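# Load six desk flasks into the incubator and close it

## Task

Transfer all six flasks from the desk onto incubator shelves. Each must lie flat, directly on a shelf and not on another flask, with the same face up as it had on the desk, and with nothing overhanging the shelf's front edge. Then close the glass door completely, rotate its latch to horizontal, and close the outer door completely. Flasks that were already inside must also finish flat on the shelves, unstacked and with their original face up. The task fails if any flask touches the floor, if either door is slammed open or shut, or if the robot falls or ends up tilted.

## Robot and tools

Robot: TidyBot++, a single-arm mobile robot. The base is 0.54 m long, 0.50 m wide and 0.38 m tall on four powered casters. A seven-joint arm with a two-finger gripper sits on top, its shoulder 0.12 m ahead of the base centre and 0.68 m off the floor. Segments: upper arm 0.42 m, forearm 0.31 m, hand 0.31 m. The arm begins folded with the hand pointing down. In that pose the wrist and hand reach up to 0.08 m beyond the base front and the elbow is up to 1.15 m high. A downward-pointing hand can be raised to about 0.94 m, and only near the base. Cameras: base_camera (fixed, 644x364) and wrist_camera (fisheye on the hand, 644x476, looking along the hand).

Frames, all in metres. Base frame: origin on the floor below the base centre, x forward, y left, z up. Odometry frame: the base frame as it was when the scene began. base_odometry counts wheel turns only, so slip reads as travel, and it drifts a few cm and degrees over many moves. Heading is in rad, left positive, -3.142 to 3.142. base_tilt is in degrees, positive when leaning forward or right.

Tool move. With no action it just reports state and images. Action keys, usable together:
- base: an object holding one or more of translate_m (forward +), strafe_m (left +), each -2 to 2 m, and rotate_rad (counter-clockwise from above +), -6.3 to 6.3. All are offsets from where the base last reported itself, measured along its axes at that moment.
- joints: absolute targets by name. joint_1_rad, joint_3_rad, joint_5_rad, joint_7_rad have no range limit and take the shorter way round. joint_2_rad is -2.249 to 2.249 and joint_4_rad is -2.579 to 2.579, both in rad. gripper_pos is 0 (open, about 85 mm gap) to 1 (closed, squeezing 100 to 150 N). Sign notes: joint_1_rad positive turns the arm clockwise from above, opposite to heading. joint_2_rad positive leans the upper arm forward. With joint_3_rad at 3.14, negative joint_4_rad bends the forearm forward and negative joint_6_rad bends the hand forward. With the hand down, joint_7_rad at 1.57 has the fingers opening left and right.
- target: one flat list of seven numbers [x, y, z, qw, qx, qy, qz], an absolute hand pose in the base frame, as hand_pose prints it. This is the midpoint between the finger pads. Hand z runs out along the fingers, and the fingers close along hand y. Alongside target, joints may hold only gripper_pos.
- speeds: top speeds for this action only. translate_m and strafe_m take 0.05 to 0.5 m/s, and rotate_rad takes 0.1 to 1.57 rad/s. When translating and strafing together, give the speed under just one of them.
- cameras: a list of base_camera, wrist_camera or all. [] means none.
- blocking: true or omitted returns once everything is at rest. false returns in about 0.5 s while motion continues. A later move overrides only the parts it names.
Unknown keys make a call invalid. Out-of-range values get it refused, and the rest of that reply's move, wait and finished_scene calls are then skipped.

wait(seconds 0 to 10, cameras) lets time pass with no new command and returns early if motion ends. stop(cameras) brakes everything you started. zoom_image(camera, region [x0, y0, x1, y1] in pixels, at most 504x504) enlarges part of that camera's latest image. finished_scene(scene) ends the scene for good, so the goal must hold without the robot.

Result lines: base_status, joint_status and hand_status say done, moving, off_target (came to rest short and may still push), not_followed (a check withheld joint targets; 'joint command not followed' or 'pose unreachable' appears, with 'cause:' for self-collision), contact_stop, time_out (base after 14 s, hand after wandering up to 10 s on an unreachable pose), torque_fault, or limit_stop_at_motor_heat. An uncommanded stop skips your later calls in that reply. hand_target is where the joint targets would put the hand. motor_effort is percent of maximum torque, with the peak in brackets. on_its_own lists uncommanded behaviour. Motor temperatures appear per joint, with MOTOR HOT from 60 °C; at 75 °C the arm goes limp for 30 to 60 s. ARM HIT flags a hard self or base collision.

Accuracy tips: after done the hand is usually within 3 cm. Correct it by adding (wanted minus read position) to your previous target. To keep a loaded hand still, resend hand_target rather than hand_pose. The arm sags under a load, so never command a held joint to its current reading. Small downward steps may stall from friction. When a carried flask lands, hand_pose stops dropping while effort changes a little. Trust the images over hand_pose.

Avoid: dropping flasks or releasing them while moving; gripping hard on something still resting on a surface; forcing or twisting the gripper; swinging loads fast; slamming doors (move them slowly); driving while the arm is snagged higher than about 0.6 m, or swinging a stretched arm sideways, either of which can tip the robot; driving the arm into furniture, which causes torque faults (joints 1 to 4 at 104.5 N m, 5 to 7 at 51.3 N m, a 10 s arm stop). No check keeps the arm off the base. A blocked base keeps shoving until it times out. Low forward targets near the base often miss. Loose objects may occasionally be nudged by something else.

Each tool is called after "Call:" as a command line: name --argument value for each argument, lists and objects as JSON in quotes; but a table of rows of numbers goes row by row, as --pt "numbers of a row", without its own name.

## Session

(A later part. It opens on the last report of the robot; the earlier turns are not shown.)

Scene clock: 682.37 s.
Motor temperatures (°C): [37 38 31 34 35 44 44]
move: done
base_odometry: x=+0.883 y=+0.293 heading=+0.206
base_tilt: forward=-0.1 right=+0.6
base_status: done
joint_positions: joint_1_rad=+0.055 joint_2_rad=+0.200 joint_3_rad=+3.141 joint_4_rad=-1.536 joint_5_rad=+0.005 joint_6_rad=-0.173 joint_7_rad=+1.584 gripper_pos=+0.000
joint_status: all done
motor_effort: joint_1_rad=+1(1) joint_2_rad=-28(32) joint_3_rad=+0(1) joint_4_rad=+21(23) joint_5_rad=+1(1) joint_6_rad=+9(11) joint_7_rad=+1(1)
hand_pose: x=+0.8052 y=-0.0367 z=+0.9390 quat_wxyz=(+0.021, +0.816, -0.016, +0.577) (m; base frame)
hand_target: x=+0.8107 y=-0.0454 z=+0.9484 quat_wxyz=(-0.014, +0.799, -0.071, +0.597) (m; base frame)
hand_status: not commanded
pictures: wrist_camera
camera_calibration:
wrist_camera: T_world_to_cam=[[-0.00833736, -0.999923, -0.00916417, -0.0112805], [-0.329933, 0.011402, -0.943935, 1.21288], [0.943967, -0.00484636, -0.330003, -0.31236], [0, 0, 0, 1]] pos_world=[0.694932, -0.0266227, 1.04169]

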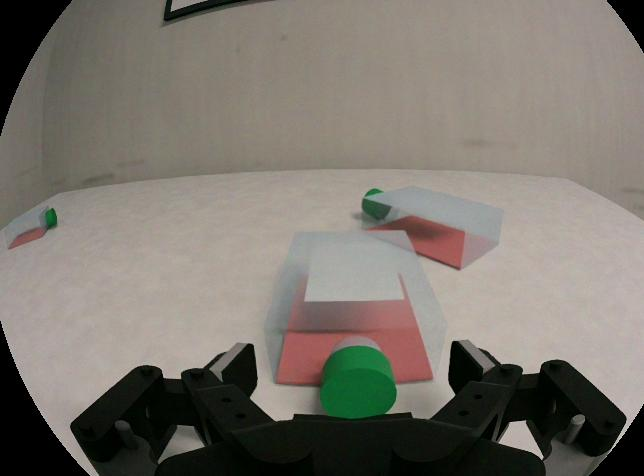

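Call:
move --joints '{"joint_4_rad": -1.562, "gripper_pos": 0.5}' --cameras '["wrist_camera"]'

Call:
move --joints '{"gripper_pos": 0.66}' --cameras '[]'

Call:
move --joints '{"gripper_pos": 0.76}' --cameras '["wrist_camera"]'

Scene clock: 684.53 s.
Motor temperatures (°C): [37 38 31 34 35 44 44]
move: done
base_odometry: x=+0.883 y=+0.293 heading=+0.206
base_tilt: forward=-0.2 right=+0.6
base_status: not commanded
joint_positions: joint_1_rad=+0.055 joint_2_rad=+0.200 joint_3_rad=+3.141 joint_4_rad=-1.554 joint_5_rad=+0.005 joint_6_rad=-0.172 joint_7_rad=+1.584 gripper_pos=+0.500
joint_status: all done
motor_effort: joint_1_rad=+1(1) joint_2_rad=-29(30) joint_3_rad=+0(0) joint_4_rad=+21(22) joint_5_rad=+1(1) joint_6_rad=+10(10) joint_7_rad=+0(1)
hand_pose: x=+0.8025 y=-0.0366 z=+0.9288 quat_wxyz=(+0.021, +0.821, -0.016, +0.571) (m; base frame)
hand_target: x=+0.8081 y=-0.0452 z=+0.9381 quat_wxyz=(-0.014, +0.804, -0.071, +0.590) (m; base frame)
hand_status: not commanded
pictures: wrist_camera
camera_calibration:
wrist_camera: T_world_to_cam=[[-0.00848136, -0.999915, -0.00987944, -0.0104301], [-0.345258, 0.0122004, -0.938428, 1.20955], [0.938469, -0.00454819, -0.345332, -0.29449], [0, 0, 0, 1]] pos_world=[0.693888, -0.0265256, 1.03327]

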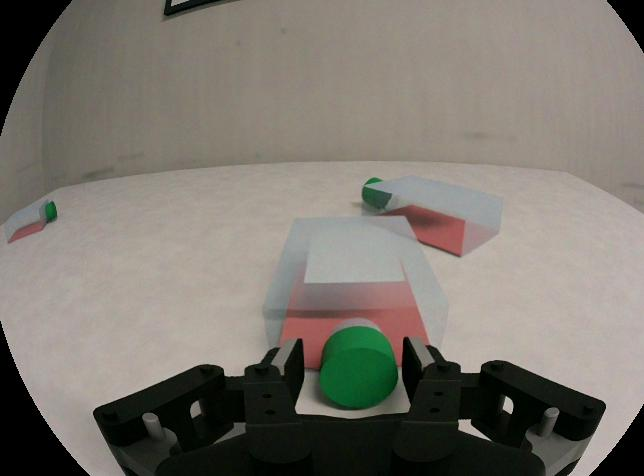

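Scene clock: 685.13 s.
Motor temperatures (°C): [37 38 31 34 35 44 44]
move: done
base_odometry: x=+0.883 y=+0.293 heading=+0.206
base_tilt: forward=-0.1 right=+0.6
base_status: not commanded
joint_positions: joint_1_rad=+0.055 joint_2_rad=+0.200 joint_3_rad=+3.141 joint_4_rad=-1.554 joint_5_rad=+0.005 joint_6_rad=-0.172 joint_7_rad=+1.584 gripper_pos=+0.656
joint_status: all done
motor_effort: joint_1_rad=+1(1) joint_2_rad=-29(29) joint_3_rad=+0(0) joint_4_rad=+21(22) joint_5_rad=+0(1) joint_6_rad=+10(10) joint_7_rad=+0(1)
hand_pose: x=+0.8025 y=-0.0366 z=+0.9288 quat_wxyz=(+0.021, +0.821, -0.016, +0.571) (m; base frame)
hand_target: x=+0.8081 y=-0.0452 z=+0.9381 quat_wxyz=(-0.014, +0.804, -0.071, +0.590) (m; base frame)
hand_status: not commanded
pictures: none
No camera images: "cameras" was empty.

Scene clock: 685.67 s.
Motor temperatures (°C): [37 38 31 34 35 44 44]
move: off_target
base_odometry: x=+0.883 y=+0.293 heading=+0.206
base_tilt: forward=-0.1 right=+0.6
base_status: not commanded
joint_positions: joint_1_rad=+0.055 joint_2_rad=+0.200 joint_3_rad=+3.141 joint_4_rad=-1.554 joint_5_rad=+0.005 joint_6_rad=-0.172 joint_7_rad=+1.583 gripper_pos=+0.681
joint_status: gripper_pos off_target (ended at +0.681, target +0.760)
motor_effort: joint_1_rad=+0(1) joint_2_rad=-28(29) joint_3_rad=+0(0) joint_4_rad=+21(22) joint_5_rad=+1(1) joint_6_rad=+10(10) joint_7_rad=+0(1)
hand_pose: x=+0.8026 y=-0.0366 z=+0.9289 quat_wxyz=(+0.021, +0.821, -0.016, +0.571) (m; base frame)
hand_target: x=+0.8081 y=-0.0452 z=+0.9381 quat_wxyz=(-0.014, +0.804, -0.071, +0.590) (m; base frame)
hand_status: not commanded
pictures: wrist_camera
camera_calibration:
wrist_camera: T_world_to_cam=[[-0.00851092, -0.999914, -0.00997957, -0.0103053], [-0.344751, 0.0123022, -0.938614, 1.20948], [0.938656, -0.004548, -0.344826, -0.295107], [0, 0, 0, 1]] pos_world=[0.693886, -0.0265258, 1.03337]

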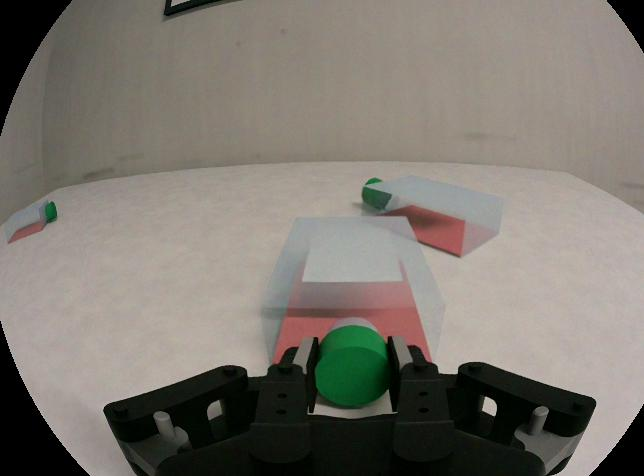

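Call:
move --joints '{"joint_4_rad": -1.49}' --cameras '[]'

Call:
move --joints '{"gripper_pos": 0.88}' --cameras '["wrist_camera"]'

Scene clock: 687.70 s.
Motor temperatures (°C): [37 38 31 34 35 44 44]
move: done
base_odometry: x=+0.883 y=+0.293 heading=+0.206
base_tilt: forward=-0.1 right=+0.6
base_status: not commanded
joint_positions: joint_1_rad=+0.055 joint_2_rad=+0.200 joint_3_rad=+3.141 joint_4_rad=-1.510 joint_5_rad=+0.005 joint_6_rad=-0.170 joint_7_rad=+1.583 gripper_pos=+0.681
joint_status: all done
motor_effort: joint_1_rad=+1(1) joint_2_rad=-30(31) joint_3_rad=+0(0) joint_4_rad=+22(24) joint_5_rad=+1(1) joint_6_rad=+10(11) joint_7_rad=+1(1)
hand_pose: x=+0.8094 y=-0.0370 z=+0.9560 quat_wxyz=(+0.022, +0.807, -0.015, +0.590) (m; base frame)
hand_target: x=+0.8178 y=-0.0459 z=+0.9821 quat_wxyz=(-0.015, +0.782, -0.069, +0.619) (m; base frame)
hand_status: not commanded
pictures: none
No camera images: "cameras" was empty.

Scene clock: 688.23 s.
Motor temperatures (°C): [37 38 31 34 35 44 44]
move: off_target
base_odometry: x=+0.883 y=+0.293 heading=+0.206
base_tilt: forward=-0.1 right=+0.6
base_status: not commanded
joint_positions: joint_1_rad=+0.055 joint_2_rad=+0.200 joint_3_rad=+3.141 joint_4_rad=-1.510 joint_5_rad=+0.005 joint_6_rad=-0.170 joint_7_rad=+1.583 gripper_pos=+0.681
joint_status: gripper_pos off_target (ended at +0.681, target +0.880)
motor_effort: joint_1_rad=+1(1) joint_2_rad=-30(30) joint_3_rad=+0(0) joint_4_rad=+23(23) joint_5_rad=+1(1) joint_6_rad=+10(10) joint_7_rad=+1(1)
hand_pose: x=+0.8094 y=-0.0370 z=+0.9560 quat_wxyz=(+0.022, +0.807, -0.015, +0.590) (m; base frame)
hand_target: x=+0.8178 y=-0.0459 z=+0.9821 quat_wxyz=(-0.015, +0.782, -0.069, +0.619) (m; base frame)
hand_status: not commanded
pictures: wrist_camera
camera_calibration:
wrist_camera: T_world_to_cam=[[-0.00811442, -0.999936, -0.00792491, -0.0127036], [-0.301477, 0.0100027, -0.953421, 1.21639], [0.953439, -0.00534727, -0.301539, -0.345509], [0, 0, 0, 1]] pos_world=[0.696032, -0.0267176, 1.05545]

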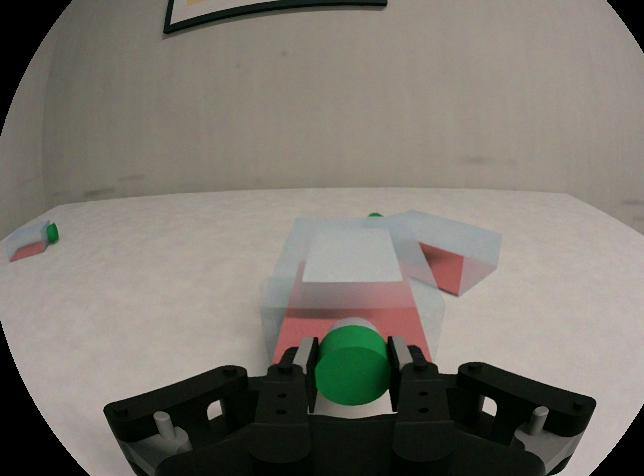

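Call:
move --joints '{"joint_4_rad": -1.38, "joint_6_rad": -0.37}' --cameras '[]'

Call:
move --base '{"translate_m": -0.35}' --joints '{"joint_1_rad": -0.015, "joint_4_rad": -1.2, "joint_6_rad": -0.57}' --speeds '{"translate_m": 0.3}' --cameras '["wrist_camera"]'

Call:
move --base '{"translate_m": -0.3, "strafe_m": -0.92, "rotate_rad": -1.547}' --speeds '{"translate_m": 0.35, "rotate_rad": 0.7}'

Scene clock: 692.23 s.
Motor temperatures (°C): [37 38 31 34 35 44 44]
move: done
base_odometry: x=+0.883 y=+0.293 heading=+0.206
base_tilt: forward=-0.1 right=+0.6
base_status: not commanded
joint_positions: joint_1_rad=+0.055 joint_2_rad=+0.200 joint_3_rad=+3.141 joint_4_rad=-1.405 joint_5_rad=+0.005 joint_6_rad=-0.308 joint_7_rad=+1.583 gripper_pos=+0.681
joint_status: all done
motor_effort: joint_1_rad=+0(1) joint_2_rad=-30(31) joint_3_rad=+0(0) joint_4_rad=+23(24) joint_5_rad=+1(1) joint_6_rad=+9(11) joint_7_rad=+0(2)
hand_pose: x=+0.8090 y=-0.0371 z=+0.9795 quat_wxyz=(+0.021, +0.817, -0.016, +0.576) (m; base frame)
hand_target: x=+0.8064 y=-0.0412 z=+0.9728 quat_wxyz=(-0.018, +0.826, -0.068, +0.559) (m; base frame)
hand_status: not commanded
pictures: none
No camera images: "cameras" was empty.

Scene clock: 694.47 s.
Motor temperatures (°C): [37 38 31 34 35 44 44]
move: done
base_odometry: x=+0.540 y=+0.221 heading=+0.207
base_tilt: forward=-0.2 right=+0.6
base_status: done
joint_positions: joint_1_rad=-0.002 joint_2_rad=+0.196 joint_3_rad=+3.141 joint_4_rad=-1.221 joint_5_rad=+0.003 joint_6_rad=-0.502 joint_7_rad=+1.583 gripper_pos=+0.681
joint_status: all done
motor_effort: joint_1_rad=+0(3) joint_2_rad=-29(33) joint_3_rad=+0(2) joint_4_rad=+23(24) joint_5_rad=+1(2) joint_6_rad=+9(11) joint_7_rad=+1(1)
hand_pose: x=+0.8043 y=+0.0027 z=+1.0361 quat_wxyz=(+0.004, +0.819, +0.007, +0.574) (m; base frame)
hand_target: x=+0.8006 y=+0.0200 z=+1.0235 quat_wxyz=(-0.044, +0.834, -0.029, +0.549) (m; base frame)
hand_status: not commanded
pictures: wrist_camera
camera_calibration:
wrist_camera: T_world_to_cam=[[0.047866, -0.998787, -0.0115659, -0.013678], [-0.339654, -0.00538628, -0.940535, 1.30815], [0.939332, 0.0489481, -0.3395, -0.265838], [0, 0, 0, 1]] pos_world=[0.694684, 0.00639696, 1.13995]

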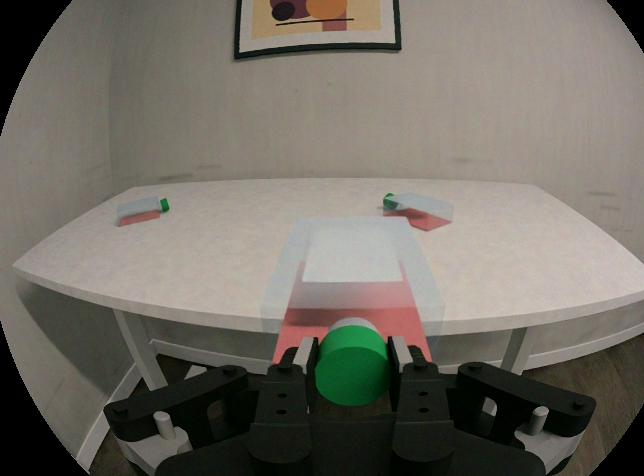

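Scene clock: 698.30 s.
Motor temperatures (°C): [37 38 31 34 35 44 44]
move: done
base_odometry: x=+0.435 y=-0.741 heading=-1.341
base_tilt: forward=-0.1 right=+0.6
base_status: done
joint_positions: joint_1_rad=-0.014 joint_2_rad=+0.201 joint_3_rad=+3.138 joint_4_rad=-1.221 joint_5_rad=-0.002 joint_6_rad=-0.503 joint_7_rad=+1.583 gripper_pos=+0.681
joint_status: not commanded
motor_effort: joint_1_rad=+1(6) joint_2_rad=-30(32) joint_3_rad=+0(4) joint_4_rad=+22(23) joint_5_rad=+0(2) joint_6_rad=+10(11) joint_7_rad=+0(1)
hand_pose: x=+0.8058 y=+0.0132 z=+1.0324 quat_wxyz=(-0.003, +0.821, +0.011, +0.571) (m; base frame)
hand_target: x=+0.8006 y=+0.0200 z=+1.0235 quat_wxyz=(-0.044, +0.834, -0.029, +0.549) (m; base frame)
hand_status: not commanded
pictures: base_camera, wrist_camera
camera_calibration:
wrist_camera: T_world_to_cam=[[0.062947, -0.997857, -0.0178491, -0.00899446], [-0.345059, -0.00497854, -0.938568, 1.30764], [0.936468, 0.065239, -0.344633, -0.261597], [0, 0, 0, 1]] pos_world=[0.696758, 0.0146013, 1.137]

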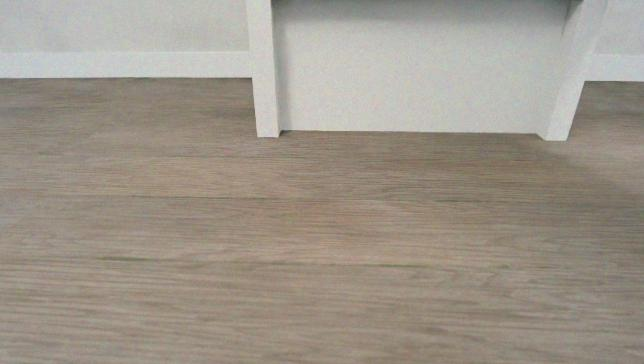

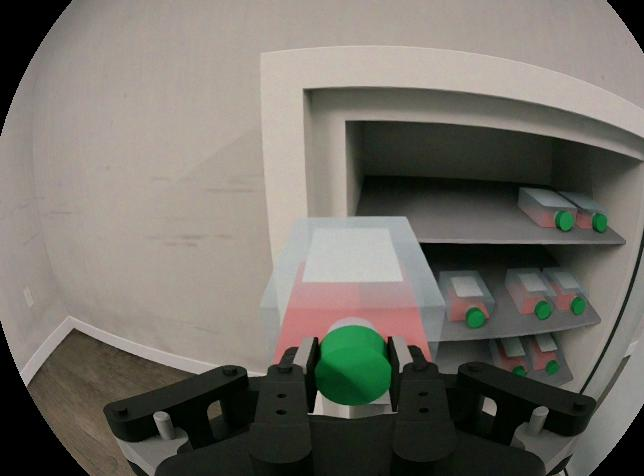

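Call:
move --base '{"translate_m": 0.135, "strafe_m": -0.0525, "rotate_rad": -0.033}' --joints '{"joint_4_rad": -1.363, "joint_6_rad": -0.308}' --speeds '{"translate_m": 0.15}'

Scene clock: 702.07 s.
Motor temperatures (°C): [37 38 31 34 35 44 44]
move: done
base_odometry: x=+0.414 y=-0.885 heading=-1.375
base_tilt: forward=-0.1 right=+0.6
base_status: done
joint_positions: joint_1_rad=-0.013 joint_2_rad=+0.202 joint_3_rad=+3.139 joint_4_rad=-1.362 joint_5_rad=-0.003 joint_6_rad=-0.372 joint_7_rad=+1.583 gripper_pos=+0.681
joint_status: all done
motor_effort: joint_1_rad=+1(5) joint_2_rad=-29(33) joint_3_rad=+0(3) joint_4_rad=+23(24) joint_5_rad=+0(1) joint_6_rad=+10(12) joint_7_rad=+0(1)
hand_pose: x=+0.8084 y=+0.0119 z=+0.9850 quat_wxyz=(-0.002, +0.824, +0.010, +0.567) (m; base frame)
hand_target: x=+0.8157 y=+0.0165 z=+1.0013 quat_wxyz=(-0.043, +0.806, -0.033, +0.590) (m; base frame)
hand_status: not commanded
pictures: base_camera, wrist_camera
camera_calibration:
wrist_camera: T_world_to_cam=[[0.0604514, -0.998002, -0.0183784, -0.00870993], [-0.354865, -0.00427854, -0.934908, 1.26826], [0.932961, 0.0630383, -0.354415, -0.267763], [0, 0, 0, 1]] pos_world=[0.700402, 0.0136131, 1.09065]

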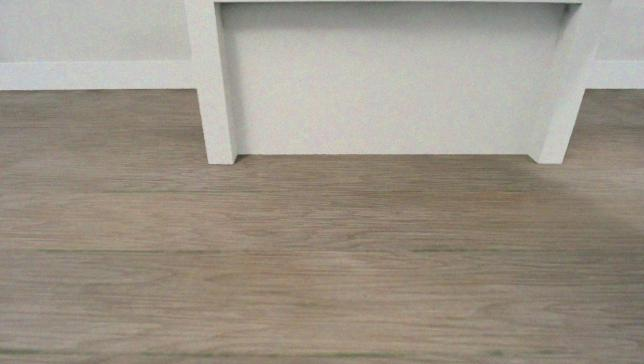

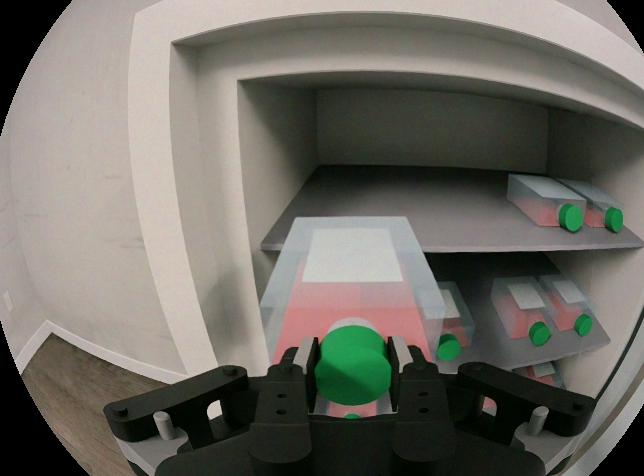

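Call:
move --base '{"translate_m": 0.23}' --joints '{"joint_4_rad": -1.37}' --speeds '{"translate_m": 0.1}'

Scene clock: 708.67 s.
Motor temperatures (°C): [37 38 31 34 35 44 44]
move: done
base_odometry: x=+0.459 y=-1.111 heading=-1.375
base_tilt: forward=-0.1 right=+0.6
base_status: done
joint_positions: joint_1_rad=-0.013 joint_2_rad=+0.202 joint_3_rad=+3.139 joint_4_rad=-1.367 joint_5_rad=-0.003 joint_6_rad=-0.371 joint_7_rad=+1.583 gripper_pos=+0.681
joint_status: all done
motor_effort: joint_1_rad=+1(2) joint_2_rad=-30(32) joint_3_rad=+0(1) joint_4_rad=+22(24) joint_5_rad=+0(1) joint_6_rad=+10(11) joint_7_rad=+1(1)
hand_pose: x=+0.8079 y=+0.0119 z=+0.9819 quat_wxyz=(-0.002, +0.825, +0.011, +0.565) (m; base frame)
hand_target: x=+0.8151 y=+0.0165 z=+0.9970 quat_wxyz=(-0.042, +0.808, -0.033, +0.587) (m; base frame)
hand_status: not commanded
pictures: base_camera, wrist_camera
camera_calibration:
wrist_camera: T_world_to_cam=[[0.0604013, -0.998001, -0.0185687, -0.00851603], [-0.359272, -0.00438053, -0.933223, 1.26711], [0.931276, 0.0630391, -0.358819, -0.26272], [0, 0, 0, 1]] pos_world=[0.700418, 0.0136133, 1.08807]

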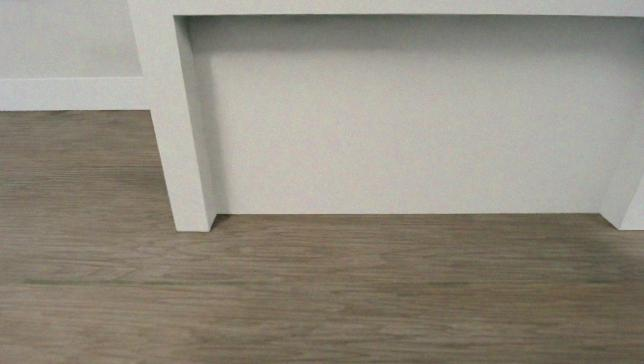

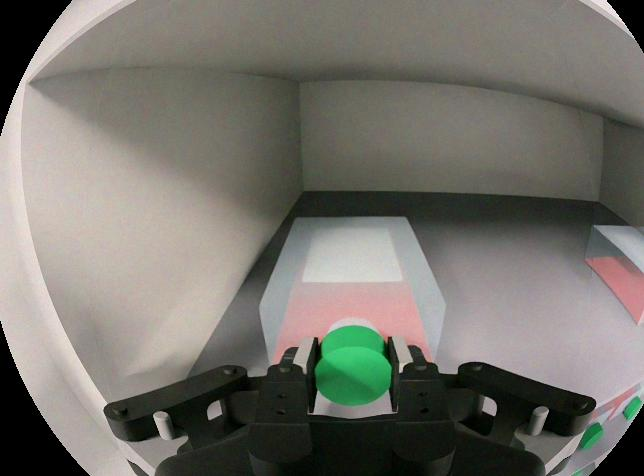

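Call:
move --joints '{"joint_4_rad": -1.403, "joint_6_rad": -0.277}' --cameras '[]'

Call:
move --joints '{"joint_4_rad": -1.413, "joint_6_rad": -0.267}' --cameras '[]'

Call:
move --joints '{"joint_4_rad": -1.421, "joint_6_rad": -0.26}' --cameras '["wrist_camera"]'

Scene clock: 710.23 s.
Motor temperatures (°C): [37 38 31 34 35 44 44]
move: done
base_odometry: x=+0.459 y=-1.111 heading=-1.375
base_tilt: forward=-0.1 right=+0.6
base_status: not commanded
joint_positions: joint_1_rad=-0.013 joint_2_rad=+0.201 joint_3_rad=+3.139 joint_4_rad=-1.399 joint_5_rad=-0.003 joint_6_rad=-0.337 joint_7_rad=+1.583 gripper_pos=+0.681
joint_status: all done
motor_effort: joint_1_rad=+1(1) joint_2_rad=-29(30) joint_3_rad=+0(0) joint_4_rad=+21(24) joint_5_rad=+0(1) joint_6_rad=+9(11) joint_7_rad=+0(1)
hand_pose: x=+0.8076 y=+0.0119 z=+0.9734 quat_wxyz=(-0.002, +0.824, +0.010, +0.566) (m; base frame)
hand_target: x=+0.8147 y=+0.0161 z=+0.9860 quat_wxyz=(-0.042, +0.808, -0.034, +0.586) (m; base frame)
hand_status: not commanded
pictures: none
No camera images: "cameras" was empty.

Scene clock: 710.77 s.
Motor temperatures (°C): [37 38 31 34 35 44 44]
move: done
base_odometry: x=+0.459 y=-1.111 heading=-1.375
base_tilt: forward=-0.1 right=+0.6
base_status: not commanded
joint_positions: joint_1_rad=-0.013 joint_2_rad=+0.201 joint_3_rad=+3.139 joint_4_rad=-1.405 joint_5_rad=-0.003 joint_6_rad=-0.327 joint_7_rad=+1.583 gripper_pos=+0.681
joint_status: all done
motor_effort: joint_1_rad=+0(1) joint_2_rad=-29(29) joint_3_rad=+0(0) joint_4_rad=+22(23) joint_5_rad=+1(1) joint_6_rad=+9(10) joint_7_rad=+0(1)
hand_pose: x=+0.8081 y=+0.0119 z=+0.9728 quat_wxyz=(-0.002, +0.823, +0.010, +0.568) (m; base frame)
hand_target: x=+0.8146 y=+0.0159 z=+0.9829 quat_wxyz=(-0.042, +0.808, -0.034, +0.586) (m; base frame)
hand_status: not commanded
pictures: none
No camera images: "cameras" was empty.

Scene clock: 711.27 s.
Motor temperatures (°C): [37 38 31 34 35 44 44]
move: done
base_odometry: x=+0.459 y=-1.111 heading=-1.375
base_tilt: forward=-0.2 right=+0.6
base_status: not commanded
joint_positions: joint_1_rad=-0.013 joint_2_rad=+0.201 joint_3_rad=+3.139 joint_4_rad=-1.410 joint_5_rad=-0.003 joint_6_rad=-0.319 joint_7_rad=+1.583 gripper_pos=+0.681
joint_status: all done
motor_effort: joint_1_rad=+0(1) joint_2_rad=-29(29) joint_3_rad=+0(0) joint_4_rad=+22(22) joint_5_rad=+1(1) joint_6_rad=+9(10) joint_7_rad=+0(1)
hand_pose: x=+0.8083 y=+0.0119 z=+0.9721 quat_wxyz=(-0.002, +0.822, +0.010, +0.570) (m; base frame)
hand_target: x=+0.8143 y=+0.0158 z=+0.9801 quat_wxyz=(-0.042, +0.808, -0.034, +0.586) (m; base frame)
hand_status: not commanded
pictures: wrist_camera
camera_calibration:
wrist_camera: T_world_to_cam=[[0.0604061, -0.998009, -0.0181478, -0.00923119], [-0.348886, -0.00407569, -0.937156, 1.25359], [0.935216, 0.0629415, -0.348438, -0.279894], [0, 0, 0, 1]] pos_world=[0.69968, 0.0135134, 1.07712]

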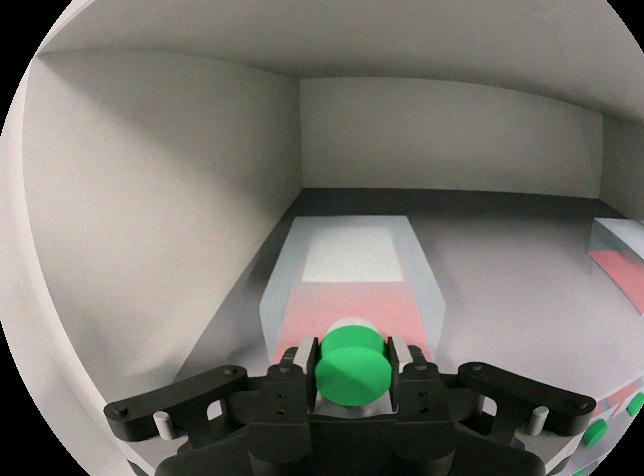

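Call:
move --joints '{"joint_4_rad": -1.436, "joint_6_rad": -0.255}' --cameras '[]'

Call:
move --joints '{"joint_4_rad": -1.446, "joint_6_rad": -0.245}' --cameras '[]'

Call:
move --joints '{"joint_4_rad": -1.456, "joint_6_rad": -0.235}' --cameras '["wrist_camera"]'

Scene clock: 712.63 s.
Motor temperatures (°C): [37 38 31 34 35 44 44]
move: done
base_odometry: x=+0.459 y=-1.111 heading=-1.375
base_tilt: forward=-0.1 right=+0.6
base_status: not commanded
joint_positions: joint_1_rad=-0.013 joint_2_rad=+0.199 joint_3_rad=+3.139 joint_4_rad=-1.418 joint_5_rad=-0.003 joint_6_rad=-0.307 joint_7_rad=+1.583 gripper_pos=+0.681
joint_status: all done
motor_effort: joint_1_rad=+1(1) joint_2_rad=-27(29) joint_3_rad=+0(0) joint_4_rad=+20(21) joint_5_rad=+1(1) joint_6_rad=+9(10) joint_7_rad=+0(1)
hand_pose: x=+0.8081 y=+0.0118 z=+0.9719 quat_wxyz=(-0.002, +0.820, +0.010, +0.572) (m; base frame)
hand_target: x=+0.8131 y=+0.0157 z=+0.9724 quat_wxyz=(-0.041, +0.811, -0.035, +0.582) (m; base frame)
hand_status: not commanded
pictures: none
No camera images: "cameras" was empty.

Scene clock: 713.17 s.
Motor temperatures (°C): [37 38 31 34 35 44 44]
move: done
base_odometry: x=+0.459 y=-1.111 heading=-1.375
base_tilt: forward=-0.2 right=+0.6
base_status: not commanded
joint_positions: joint_1_rad=-0.013 joint_2_rad=+0.197 joint_3_rad=+3.139 joint_4_rad=-1.426 joint_5_rad=-0.003 joint_6_rad=-0.295 joint_7_rad=+1.583 gripper_pos=+0.681
joint_status: all done
motor_effort: joint_1_rad=+0(1) joint_2_rad=-27(27) joint_3_rad=+0(0) joint_4_rad=+20(21) joint_5_rad=+0(1) joint_6_rad=+8(9) joint_7_rad=+1(1)
hand_pose: x=+0.8080 y=+0.0118 z=+0.9718 quat_wxyz=(-0.002, +0.819, +0.010, +0.574) (m; base frame)
hand_target: x=+0.8128 y=+0.0155 z=+0.9692 quat_wxyz=(-0.041, +0.811, -0.035, +0.582) (m; base frame)
hand_status: not commanded
pictures: none
No camera images: "cameras" was empty.

Scene clock: 713.70 s.
Motor temperatures (°C): [37 38 31 34 35 44 44]
move: done
base_odometry: x=+0.459 y=-1.111 heading=-1.375
base_tilt: forward=-0.2 right=+0.6
base_status: not commanded
joint_positions: joint_1_rad=-0.013 joint_2_rad=+0.196 joint_3_rad=+3.139 joint_4_rad=-1.434 joint_5_rad=-0.003 joint_6_rad=-0.283 joint_7_rad=+1.583 gripper_pos=+0.681
joint_status: all done
motor_effort: joint_1_rad=+0(0) joint_2_rad=-26(27) joint_3_rad=-1(1) joint_4_rad=+20(21) joint_5_rad=+0(1) joint_6_rad=+8(8) joint_7_rad=+0(1)
hand_pose: x=+0.8078 y=+0.0118 z=+0.9715 quat_wxyz=(-0.002, +0.817, +0.010, +0.576) (m; base frame)
hand_target: x=+0.8126 y=+0.0154 z=+0.9661 quat_wxyz=(-0.041, +0.811, -0.035, +0.582) (m; base frame)
hand_status: not commanded
pictures: wrist_camera
camera_calibration:
wrist_camera: T_world_to_cam=[[0.0606013, -0.99801, -0.0174068, -0.0100787], [-0.333057, -0.00377836, -0.942899, 1.24564], [0.940957, 0.0629384, -0.332624, -0.299739], [0, 0, 0, 1]] pos_world=[0.697521, 0.0135129, 1.07464]

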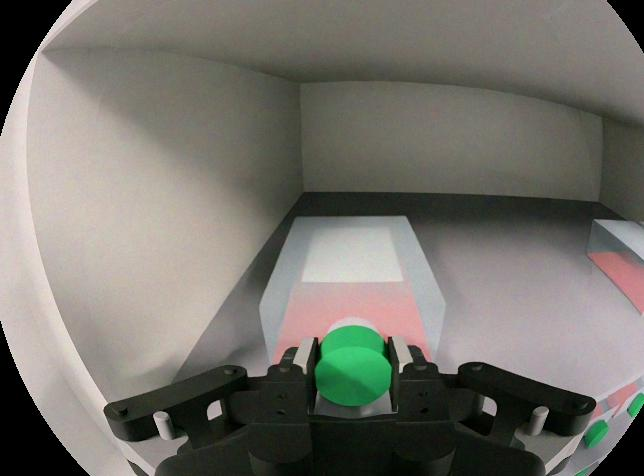

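Call:
move --joints '{"joint_4_rad": -1.436}' --cameras '[]'

Call:
move --joints '{"gripper_pos": 0.5}' --cameras '["wrist_camera"]'

Call:
move --base '{"translate_m": -0.12}' --speeds '{"translate_m": 0.12}' --cameras '["wrist_camera"]'

Scene clock: 715.40 s.
Motor temperatures (°C): [37 38 31 34 35 44 44]
move: done
base_odometry: x=+0.459 y=-1.111 heading=-1.375
base_tilt: forward=-0.1 right=+0.6
base_status: not commanded
joint_positions: joint_1_rad=-0.013 joint_2_rad=+0.196 joint_3_rad=+3.139 joint_4_rad=-1.434 joint_5_rad=-0.003 joint_6_rad=-0.283 joint_7_rad=+1.583 gripper_pos=+0.681
joint_status: all done
motor_effort: joint_1_rad=+0(1) joint_2_rad=-28(29) joint_3_rad=+0(1) joint_4_rad=+21(23) joint_5_rad=+1(1) joint_6_rad=+9(10) joint_7_rad=+0(1)
hand_pose: x=+0.8078 y=+0.0118 z=+0.9718 quat_wxyz=(-0.002, +0.817, +0.010, +0.577) (m; base frame)
hand_target: x=+0.8150 y=+0.0154 z=+0.9783 quat_wxyz=(-0.041, +0.806, -0.035, +0.590) (m; base frame)
hand_status: not commanded
pictures: none
No camera images: "cameras" was empty.

Scene clock: 716.13 s.
Motor temperatures (°C): [37 38 31 34 35 44 44]
move: done
base_odometry: x=+0.459 y=-1.111 heading=-1.375
base_tilt: forward=-0.1 right=+0.6
base_status: not commanded
joint_positions: joint_1_rad=-0.013 joint_2_rad=+0.196 joint_3_rad=+3.139 joint_4_rad=-1.434 joint_5_rad=-0.003 joint_6_rad=-0.283 joint_7_rad=+1.583 gripper_pos=+0.500
joint_status: all done
motor_effort: joint_1_rad=+0(1) joint_2_rad=-28(29) joint_3_rad=+0(0) joint_4_rad=+22(22) joint_5_rad=+0(1) joint_6_rad=+10(10) joint_7_rad=+1(1)
hand_pose: x=+0.8078 y=+0.0118 z=+0.9717 quat_wxyz=(-0.002, +0.817, +0.010, +0.577) (m; base frame)
hand_target: x=+0.8150 y=+0.0154 z=+0.9783 quat_wxyz=(-0.041, +0.806, -0.035, +0.590) (m; base frame)
hand_status: not commanded
pictures: wrist_camera
camera_calibration:
wrist_camera: T_world_to_cam=[[0.0605096, -0.998011, -0.017668, -0.00972669], [-0.332685, -0.00347609, -0.943032, 1.24558], [0.941095, 0.0629404, -0.332234, -0.300126], [0, 0, 0, 1]] pos_world=[0.69742, 0.0135124, 1.07473]

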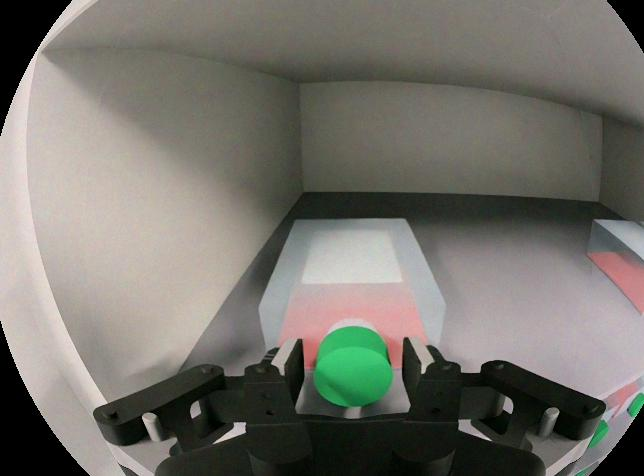

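Scene clock: 717.77 s.
Motor temperatures (°C): [37 38 31 34 35 44 44]
move: done
base_odometry: x=+0.436 y=-0.993 heading=-1.375
base_tilt: forward=-0.2 right=+0.6
base_status: done
joint_positions: joint_1_rad=-0.013 joint_2_rad=+0.195 joint_3_rad=+3.139 joint_4_rad=-1.434 joint_5_rad=-0.003 joint_6_rad=-0.283 joint_7_rad=+1.583 gripper_pos=+0.500
joint_status: not commanded
motor_effort: joint_1_rad=+1(2) joint_2_rad=-29(32) joint_3_rad=+0(1) joint_4_rad=+22(23) joint_5_rad=+1(1) joint_6_rad=+10(10) joint_7_rad=+1(1)
hand_pose: x=+0.8077 y=+0.0118 z=+0.9720 quat_wxyz=(-0.002, +0.817, +0.010, +0.577) (m; base frame)
hand_target: x=+0.8150 y=+0.0154 z=+0.9783 quat_wxyz=(-0.041, +0.806, -0.035, +0.590) (m; base frame)
hand_status: not commanded
pictures: wrist_camera
camera_calibration:
wrist_camera: T_world_to_cam=[[0.0605158, -0.998011, -0.0176373, -0.00974652], [-0.332266, -0.00347913, -0.943179, 1.24566], [0.941242, 0.0629375, -0.331816, -0.30039], [0, 0, 0, 1]] pos_world=[0.697219, 0.0135124, 1.07503]

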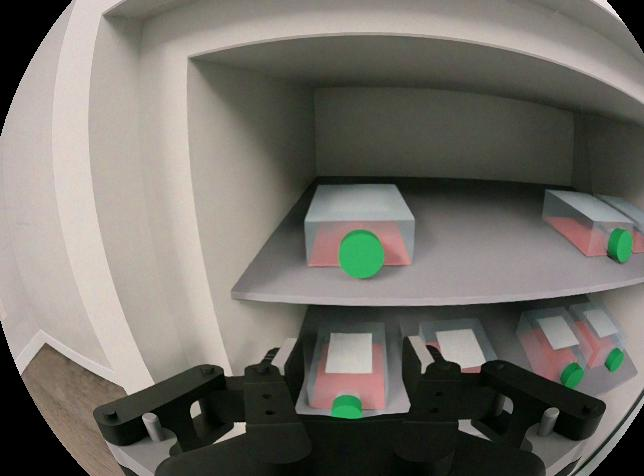

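Call:
move --base '{"translate_m": -0.3}' --joints '{"joint_1_rad": 0.0, "joint_2_rad": 0.0, "joint_4_rad": -0.8, "joint_5_rad": 0.0, "joint_6_rad": -1.45, "joint_7_rad": 1.57, "gripper_pos": 0.0}' --cameras '[]'

Call:
move --base '{"translate_m": -0.813, "strafe_m": 0.911, "rotate_rad": 1.548}' --speeds '{"rotate_rad": 0.8}'

Scene clock: 734.27 s.
Motor temperatures (°C): [37 38 31 34 35 44 44]
move: done
base_odometry: x=+0.377 y=-0.699 heading=-1.375
base_tilt: forward=-0.2 right=+0.6
base_status: done
joint_positions: joint_1_rad=-0.013 joint_2_rad=-0.008 joint_3_rad=+3.139 joint_4_rad=-0.817 joint_5_rad=-0.003 joint_6_rad=-1.376 joint_7_rad=+1.583 gripper_pos=+0.000
joint_status: all done
motor_effort: joint_1_rad=+1(1) joint_2_rad=-16(33) joint_3_rad=+0(1) joint_4_rad=+17(23) joint_5_rad=+1(2) joint_6_rad=+8(11) joint_7_rad=+0(1)
hand_pose: x=+0.5973 y=+0.0094 z=+1.1402 quat_wxyz=(-0.002, +0.888, +0.012, +0.460) (m; base frame)
hand_target: x=+0.5867 y=+0.0014 z=+1.1261 quat_wxyz=(+0.000, +0.902, +0.000, +0.431) (m; base frame)
hand_status: not commanded
pictures: none
No camera images: "cameras" was empty.

Scene clock: 737.93 s.
Motor temperatures (°C): [37 38 31 34 35 44 44]
move: done
base_odometry: x=+1.112 y=+0.277 heading=+0.174
base_tilt: forward=-0.2 right=+0.6
base_status: done
joint_positions: joint_1_rad=-0.005 joint_2_rad=-0.001 joint_3_rad=+3.140 joint_4_rad=-0.817 joint_5_rad=-0.003 joint_6_rad=-1.379 joint_7_rad=+1.583 gripper_pos=+0.000
joint_status: not commanded
motor_effort: joint_1_rad=+0(3) joint_2_rad=-16(20) joint_3_rad=+1(3) joint_4_rad=+17(18) joint_5_rad=+1(2) joint_6_rad=+8(9) joint_7_rad=+0(2)
hand_pose: x=+0.6002 y=+0.0057 z=+1.1359 quat_wxyz=(+0.000, +0.890, +0.009, +0.456) (m; base frame)
hand_target: x=+0.5867 y=+0.0014 z=+1.1261 quat_wxyz=(+0.000, +0.902, +0.000, +0.431) (m; base frame)
hand_status: not commanded
pictures: base_camera, wrist_camera
camera_calibration:
wrist_camera: T_world_to_cam=[[0.0488097, -0.998398, -0.0286184, 0.0190397], [-0.582529, -0.00518046, -0.812793, 1.33337], [0.811343, 0.0563432, -0.581849, 0.311716], [0, 0, 0, 1]] pos_world=[0.522889, 0.00835363, 1.26567]

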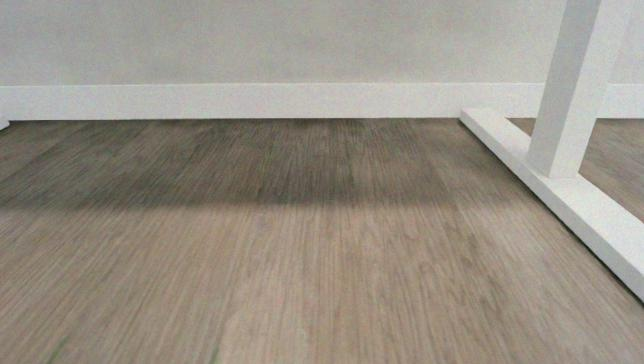

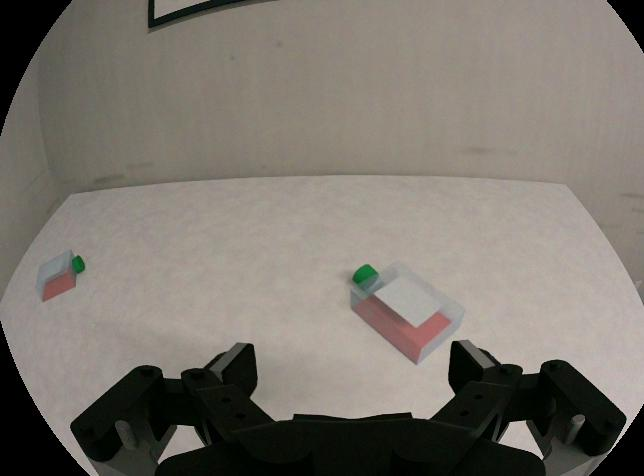

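Call:
zoom_image --camera "wrist_camera" --region '[320, 240, 490, 380]'

Scaled by 2.965.

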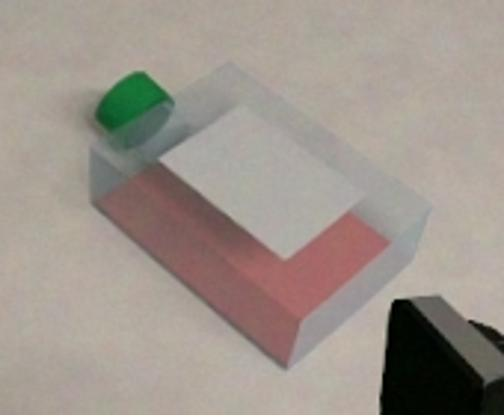

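Call:
move --base '{"translate_m": 0.1445, "strafe_m": -0.036}' --joints '{"joint_2_rad": 0.41, "joint_4_rad": -0.645, "joint_6_rad": -1.215, "gripper_pos": 1.0}' --speeds '{"translate_m": 0.12}'

Scene clock: 750.37 s.
Motor temperatures (°C): [37 38 31 34 35 44 44]
move: done
base_odometry: x=+1.261 y=+0.266 heading=+0.174
base_tilt: forward=-0.1 right=+0.6
base_status: done
joint_positions: joint_1_rad=-0.005 joint_2_rad=+0.408 joint_3_rad=+3.140 joint_4_rad=-0.669 joint_5_rad=-0.003 joint_6_rad=-1.278 joint_7_rad=+1.583 gripper_pos=+0.999
joint_status: all done
motor_effort: joint_1_rad=+1(1) joint_2_rad=-33(38) joint_3_rad=+0(1) joint_4_rad=+18(21) joint_5_rad=+1(1) joint_6_rad=+7(9) joint_7_rad=+1(1)
hand_pose: x=+0.7832 y=+0.0066 z=+0.9974 quat_wxyz=(-0.001, +0.923, +0.009, +0.384) (m; base frame)
hand_target: x=+0.7984 y=+0.0014 z=+1.0224 quat_wxyz=(+0.000, +0.907, +0.000, +0.422) (m; base frame)
hand_status: not commanded
pictures: base_camera, wrist_camera
camera_calibration:
wrist_camera: T_world_to_cam=[[0.0433713, -0.99842, -0.0357162, 0.0184279], [-0.70402, -0.00517822, -0.710161, 1.32024], [0.708854, 0.0559455, -0.703133, 0.283835], [0, 0, 0, 1]] pos_world=[0.727479, 0.00935594, 1.13782]

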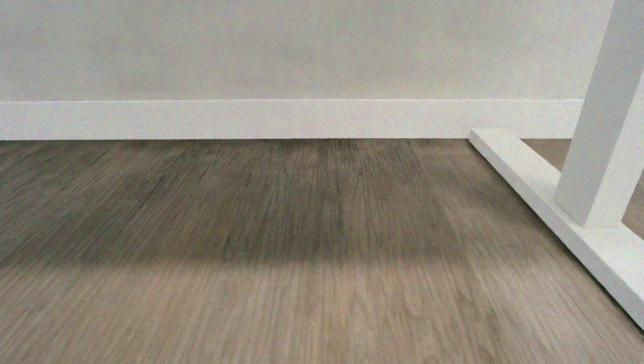

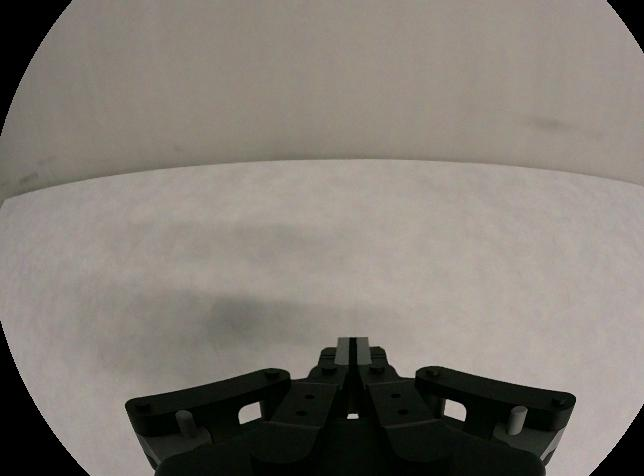

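Call:
move --base '{"strafe_m": -0.007}' --joints '{"joint_4_rad": -0.745}' --speeds '{"strafe_m": 0.1}' --cameras '[]'

Call:
move --joints '{"joint_4_rad": -0.785}' --cameras '[]'

Call:
move --joints '{"joint_4_rad": -0.808}' --cameras '["wrist_camera"]'

Scene clock: 752.97 s.
Motor temperatures (°C): [37 38 31 34 35 44 44]
move: done
base_odometry: x=+1.262 y=+0.259 heading=+0.174
base_tilt: forward=-0.1 right=+0.5
base_status: done
joint_positions: joint_1_rad=-0.004 joint_2_rad=+0.405 joint_3_rad=+3.140 joint_4_rad=-0.740 joint_5_rad=-0.003 joint_6_rad=-1.276 joint_7_rad=+1.583 gripper_pos=+0.999
joint_status: all done
motor_effort: joint_1_rad=+1(4) joint_2_rad=-33(35) joint_3_rad=+0(2) joint_4_rad=+18(20) joint_5_rad=+1(2) joint_6_rad=+6(8) joint_7_rad=+0(1)
hand_pose: x=+0.7764 y=+0.0054 z=+0.9643 quat_wxyz=(+0.000, +0.936, +0.008, +0.352) (m; base frame)
hand_target: x=+0.7914 y=+0.0014 z=+0.9716 quat_wxyz=(+0.000, +0.926, +0.000, +0.376) (m; base frame)
hand_status: not commanded
pictures: none
No camera images: "cameras" was empty.

Scene clock: 753.67 s.
Motor temperatures (°C): [37 38 31 34 35 44 44]
move: done
base_odometry: x=+1.262 y=+0.259 heading=+0.174
base_tilt: forward=-0.1 right=+0.6
base_status: not commanded
joint_positions: joint_1_rad=-0.004 joint_2_rad=+0.404 joint_3_rad=+3.140 joint_4_rad=-0.778 joint_5_rad=-0.003 joint_6_rad=-1.276 joint_7_rad=+1.583 gripper_pos=+0.999
joint_status: all done
motor_effort: joint_1_rad=+1(1) joint_2_rad=-33(35) joint_3_rad=+0(0) joint_4_rad=+19(20) joint_5_rad=+1(1) joint_6_rad=+7(8) joint_7_rad=+0(1)
hand_pose: x=+0.7720 y=+0.0054 z=+0.9461 quat_wxyz=(-0.001, +0.942, +0.008, +0.335) (m; base frame)
hand_target: x=+0.7871 y=+0.0014 z=+0.9515 quat_wxyz=(+0.000, +0.934, +0.000, +0.358) (m; base frame)
hand_status: not commanded
pictures: none
No camera images: "cameras" was empty.

Scene clock: 754.30 s.
Motor temperatures (°C): [37 38 31 34 35 44 44]
move: done
base_odometry: x=+1.262 y=+0.259 heading=+0.174
base_tilt: forward=-0.2 right=+0.6
base_status: not commanded
joint_positions: joint_1_rad=-0.004 joint_2_rad=+0.404 joint_3_rad=+3.140 joint_4_rad=-0.800 joint_5_rad=-0.003 joint_6_rad=-1.276 joint_7_rad=+1.583 gripper_pos=+0.999
joint_status: all done
motor_effort: joint_1_rad=+1(1) joint_2_rad=-33(34) joint_3_rad=+0(0) joint_4_rad=+19(20) joint_5_rad=+1(1) joint_6_rad=+7(7) joint_7_rad=+0(1)
hand_pose: x=+0.7692 y=+0.0054 z=+0.9355 quat_wxyz=(-0.001, +0.946, +0.008, +0.325) (m; base frame)
hand_target: x=+0.7843 y=+0.0014 z=+0.9400 quat_wxyz=(+0.000, +0.938, +0.000, +0.347) (m; base frame)
hand_status: not commanded
pictures: wrist_camera
camera_calibration:
wrist_camera: T_world_to_cam=[[0.0368658, -0.998518, -0.0400309, 0.0245862], [-0.78767, -0.00438224, -0.616082, 1.24271], [0.614994, 0.0542434, -0.786664, 0.40062], [0, 0, 0, 1]] pos_world=[0.731563, 0.0082646, 1.08175]

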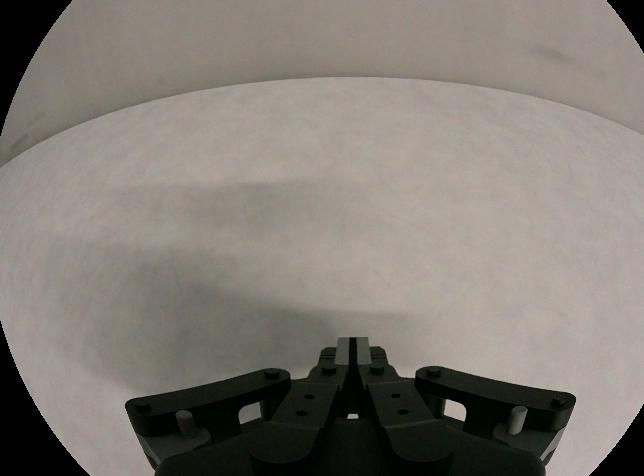

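Call:
move --base '{"translate_m": -0.16}' --speeds '{"translate_m": 0.08}' --cameras '["wrist_camera"]'

Scene clock: 757.63 s.
Motor temperatures (°C): [37 38 31 34 35 44 44]
move: done
base_odometry: x=+1.105 y=+0.231 heading=+0.175
base_tilt: forward=-0.2 right=+0.6
base_status: done
joint_positions: joint_1_rad=-0.004 joint_2_rad=+0.401 joint_3_rad=+3.140 joint_4_rad=-0.800 joint_5_rad=-0.003 joint_6_rad=-1.275 joint_7_rad=+1.583 gripper_pos=+0.999
joint_status: not commanded
motor_effort: joint_1_rad=+1(1) joint_2_rad=-33(37) joint_3_rad=+0(1) joint_4_rad=+19(20) joint_5_rad=+1(1) joint_6_rad=+6(7) joint_7_rad=+1(1)
hand_pose: x=+0.7686 y=+0.0054 z=+0.9381 quat_wxyz=(-0.001, +0.945, +0.008, +0.327) (m; base frame)
hand_target: x=+0.7843 y=+0.0014 z=+0.9400 quat_wxyz=(+0.000, +0.938, +0.000, +0.347) (m; base frame)
hand_status: not commanded
pictures: wrist_camera
camera_calibration:
wrist_camera: T_world_to_cam=[[0.0370514, -0.998518, -0.0398586, 0.0244083], [-0.784762, -0.00437942, -0.619781, 1.24503], [0.618688, 0.0542432, -0.783762, 0.39747], [0, 0, 0, 1]] pos_world=[0.730237, 0.0082646, 1.08414]

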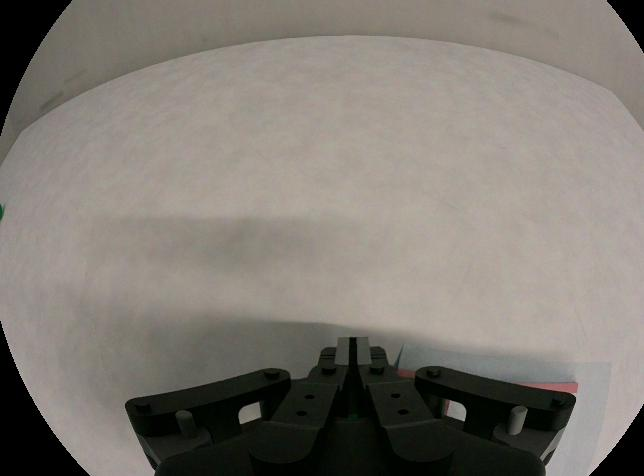

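Call:
move --joints '{"joint_4_rad": -0.66}' --cameras '[]'

Call:
move --base '{"translate_m": -0.06}' --joints '{"joint_1_rad": 0.0, "joint_2_rad": 0.0, "joint_4_rad": -0.8, "joint_5_rad": 0.0, "joint_6_rad": -1.45, "joint_7_rad": 1.57, "gripper_pos": 0.0}'

Scene clock: 759.63 s.
Motor temperatures (°C): [37 38 31 34 35 44 44]
move: done
base_odometry: x=+1.105 y=+0.231 heading=+0.175
base_tilt: forward=-0.1 right=+0.6
base_status: not commanded
joint_positions: joint_1_rad=-0.004 joint_2_rad=+0.398 joint_3_rad=+3.140 joint_4_rad=-0.677 joint_5_rad=-0.003 joint_6_rad=-1.273 joint_7_rad=+1.583 gripper_pos=+0.999
joint_status: all done
motor_effort: joint_1_rad=+1(1) joint_2_rad=-33(35) joint_3_rad=+0(0) joint_4_rad=+19(21) joint_5_rad=+0(1) joint_6_rad=+7(8) joint_7_rad=+0(1)
hand_pose: x=+0.7804 y=+0.0054 z=+1.0006 quat_wxyz=(+0.000, +0.922, +0.008, +0.386) (m; base frame)
hand_target: x=+0.7977 y=+0.0014 z=+1.0147 quat_wxyz=(+0.000, +0.910, +0.000, +0.415) (m; base frame)
hand_status: not commanded
pictures: none
No camera images: "cameras" was empty.

Scene clock: 761.47 s.
Motor temperatures (°C): [37 38 31 34 35 44 44]
move: done
base_odometry: x=+1.045 y=+0.221 heading=+0.175
base_tilt: forward=-0.2 right=+0.6
base_status: done
joint_positions: joint_1_rad=-0.004 joint_2_rad=-0.007 joint_3_rad=+3.140 joint_4_rad=-0.788 joint_5_rad=-0.003 joint_6_rad=-1.379 joint_7_rad=+1.583 gripper_pos=+0.000
joint_status: all done
motor_effort: joint_1_rad=+1(3) joint_2_rad=-16(39) joint_3_rad=+0(1) joint_4_rad=+15(21) joint_5_rad=+1(2) joint_6_rad=+8(9) joint_7_rad=+0(2)
hand_pose: x=+0.5961 y=+0.0048 z=+1.1531 quat_wxyz=(+0.000, +0.882, +0.008, +0.472) (m; base frame)
hand_target: x=+0.5867 y=+0.0014 z=+1.1260 quat_wxyz=(+0.000, +0.902, +0.000, +0.431) (m; base frame)
hand_status: not commanded
pictures: base_camera, wrist_camera
camera_calibration:
wrist_camera: T_world_to_cam=[[0.0480606, -0.998476, -0.0271297, 0.0175605], [-0.553029, -0.00398184, -0.833152, 1.35088], [0.831774, 0.0550453, -0.552378, 0.278922], [0, 0, 0, 1]] pos_world=[0.51423, 0.0075593, 1.28003]

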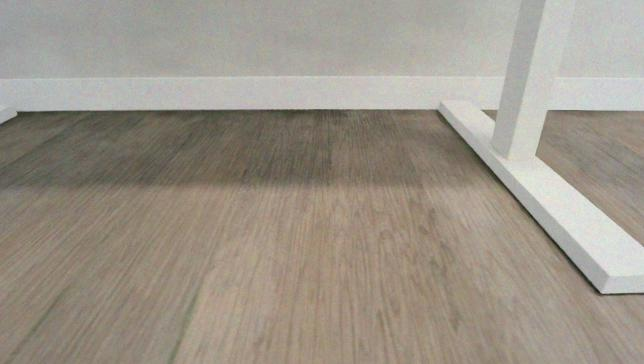

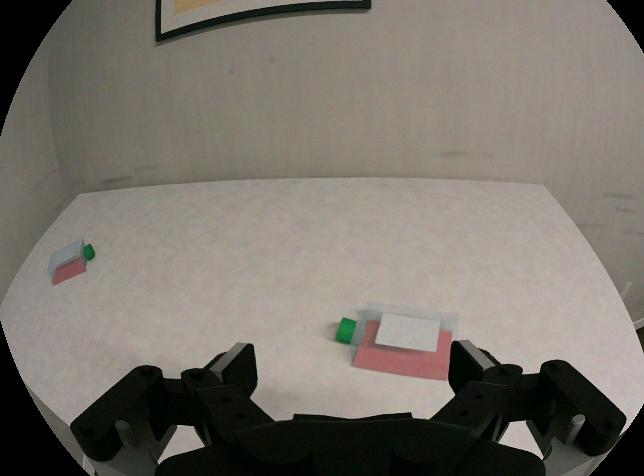

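Call:
move --base '{"translate_m": 0.152}' --joints '{"joint_2_rad": 0.31, "joint_4_rad": -0.73, "joint_6_rad": -1.515, "gripper_pos": 1.0}' --speeds '{"translate_m": 0.12}' --cameras '["wrist_camera"]'

Scene clock: 777.70 s.
Motor temperatures (°C): [37 38 31 33 35 44 44]
move: done
base_odometry: x=+1.195 y=+0.247 heading=+0.174
base_tilt: forward=-0.2 right=+0.5
base_status: done
joint_positions: joint_1_rad=-0.004 joint_2_rad=+0.308 joint_3_rad=+3.140 joint_4_rad=-0.752 joint_5_rad=-0.003 joint_6_rad=-1.445 joint_7_rad=+1.583 gripper_pos=+0.999
joint_status: all done
motor_effort: joint_1_rad=+1(1) joint_2_rad=-29(34) joint_3_rad=+0(1) joint_4_rad=+18(20) joint_5_rad=+0(1) joint_6_rad=+6(9) joint_7_rad=+0(1)
hand_pose: x=+0.7057 y=+0.0051 z=+0.9865 quat_wxyz=(-0.001, +0.950, +0.008, +0.313) (m; base frame)
hand_target: x=+0.6908 y=+0.0014 z=+0.9824 quat_wxyz=(+0.000, +0.957, +0.000, +0.289) (m; base frame)
hand_status: not commanded
pictures: wrist_camera
camera_calibration:
wrist_camera: T_world_to_cam=[[0.0363986, -0.99852, -0.0404073, 0.0294151], [-0.802209, -0.00508278, -0.597021, 1.21559], [0.595933, 0.0541459, -0.801207, 0.507589], [0, 0, 0, 1]] pos_world=[0.671595, 0.00806627, 1.1336]

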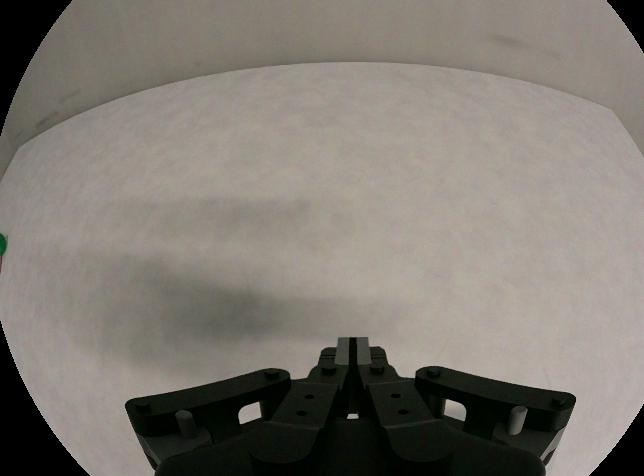

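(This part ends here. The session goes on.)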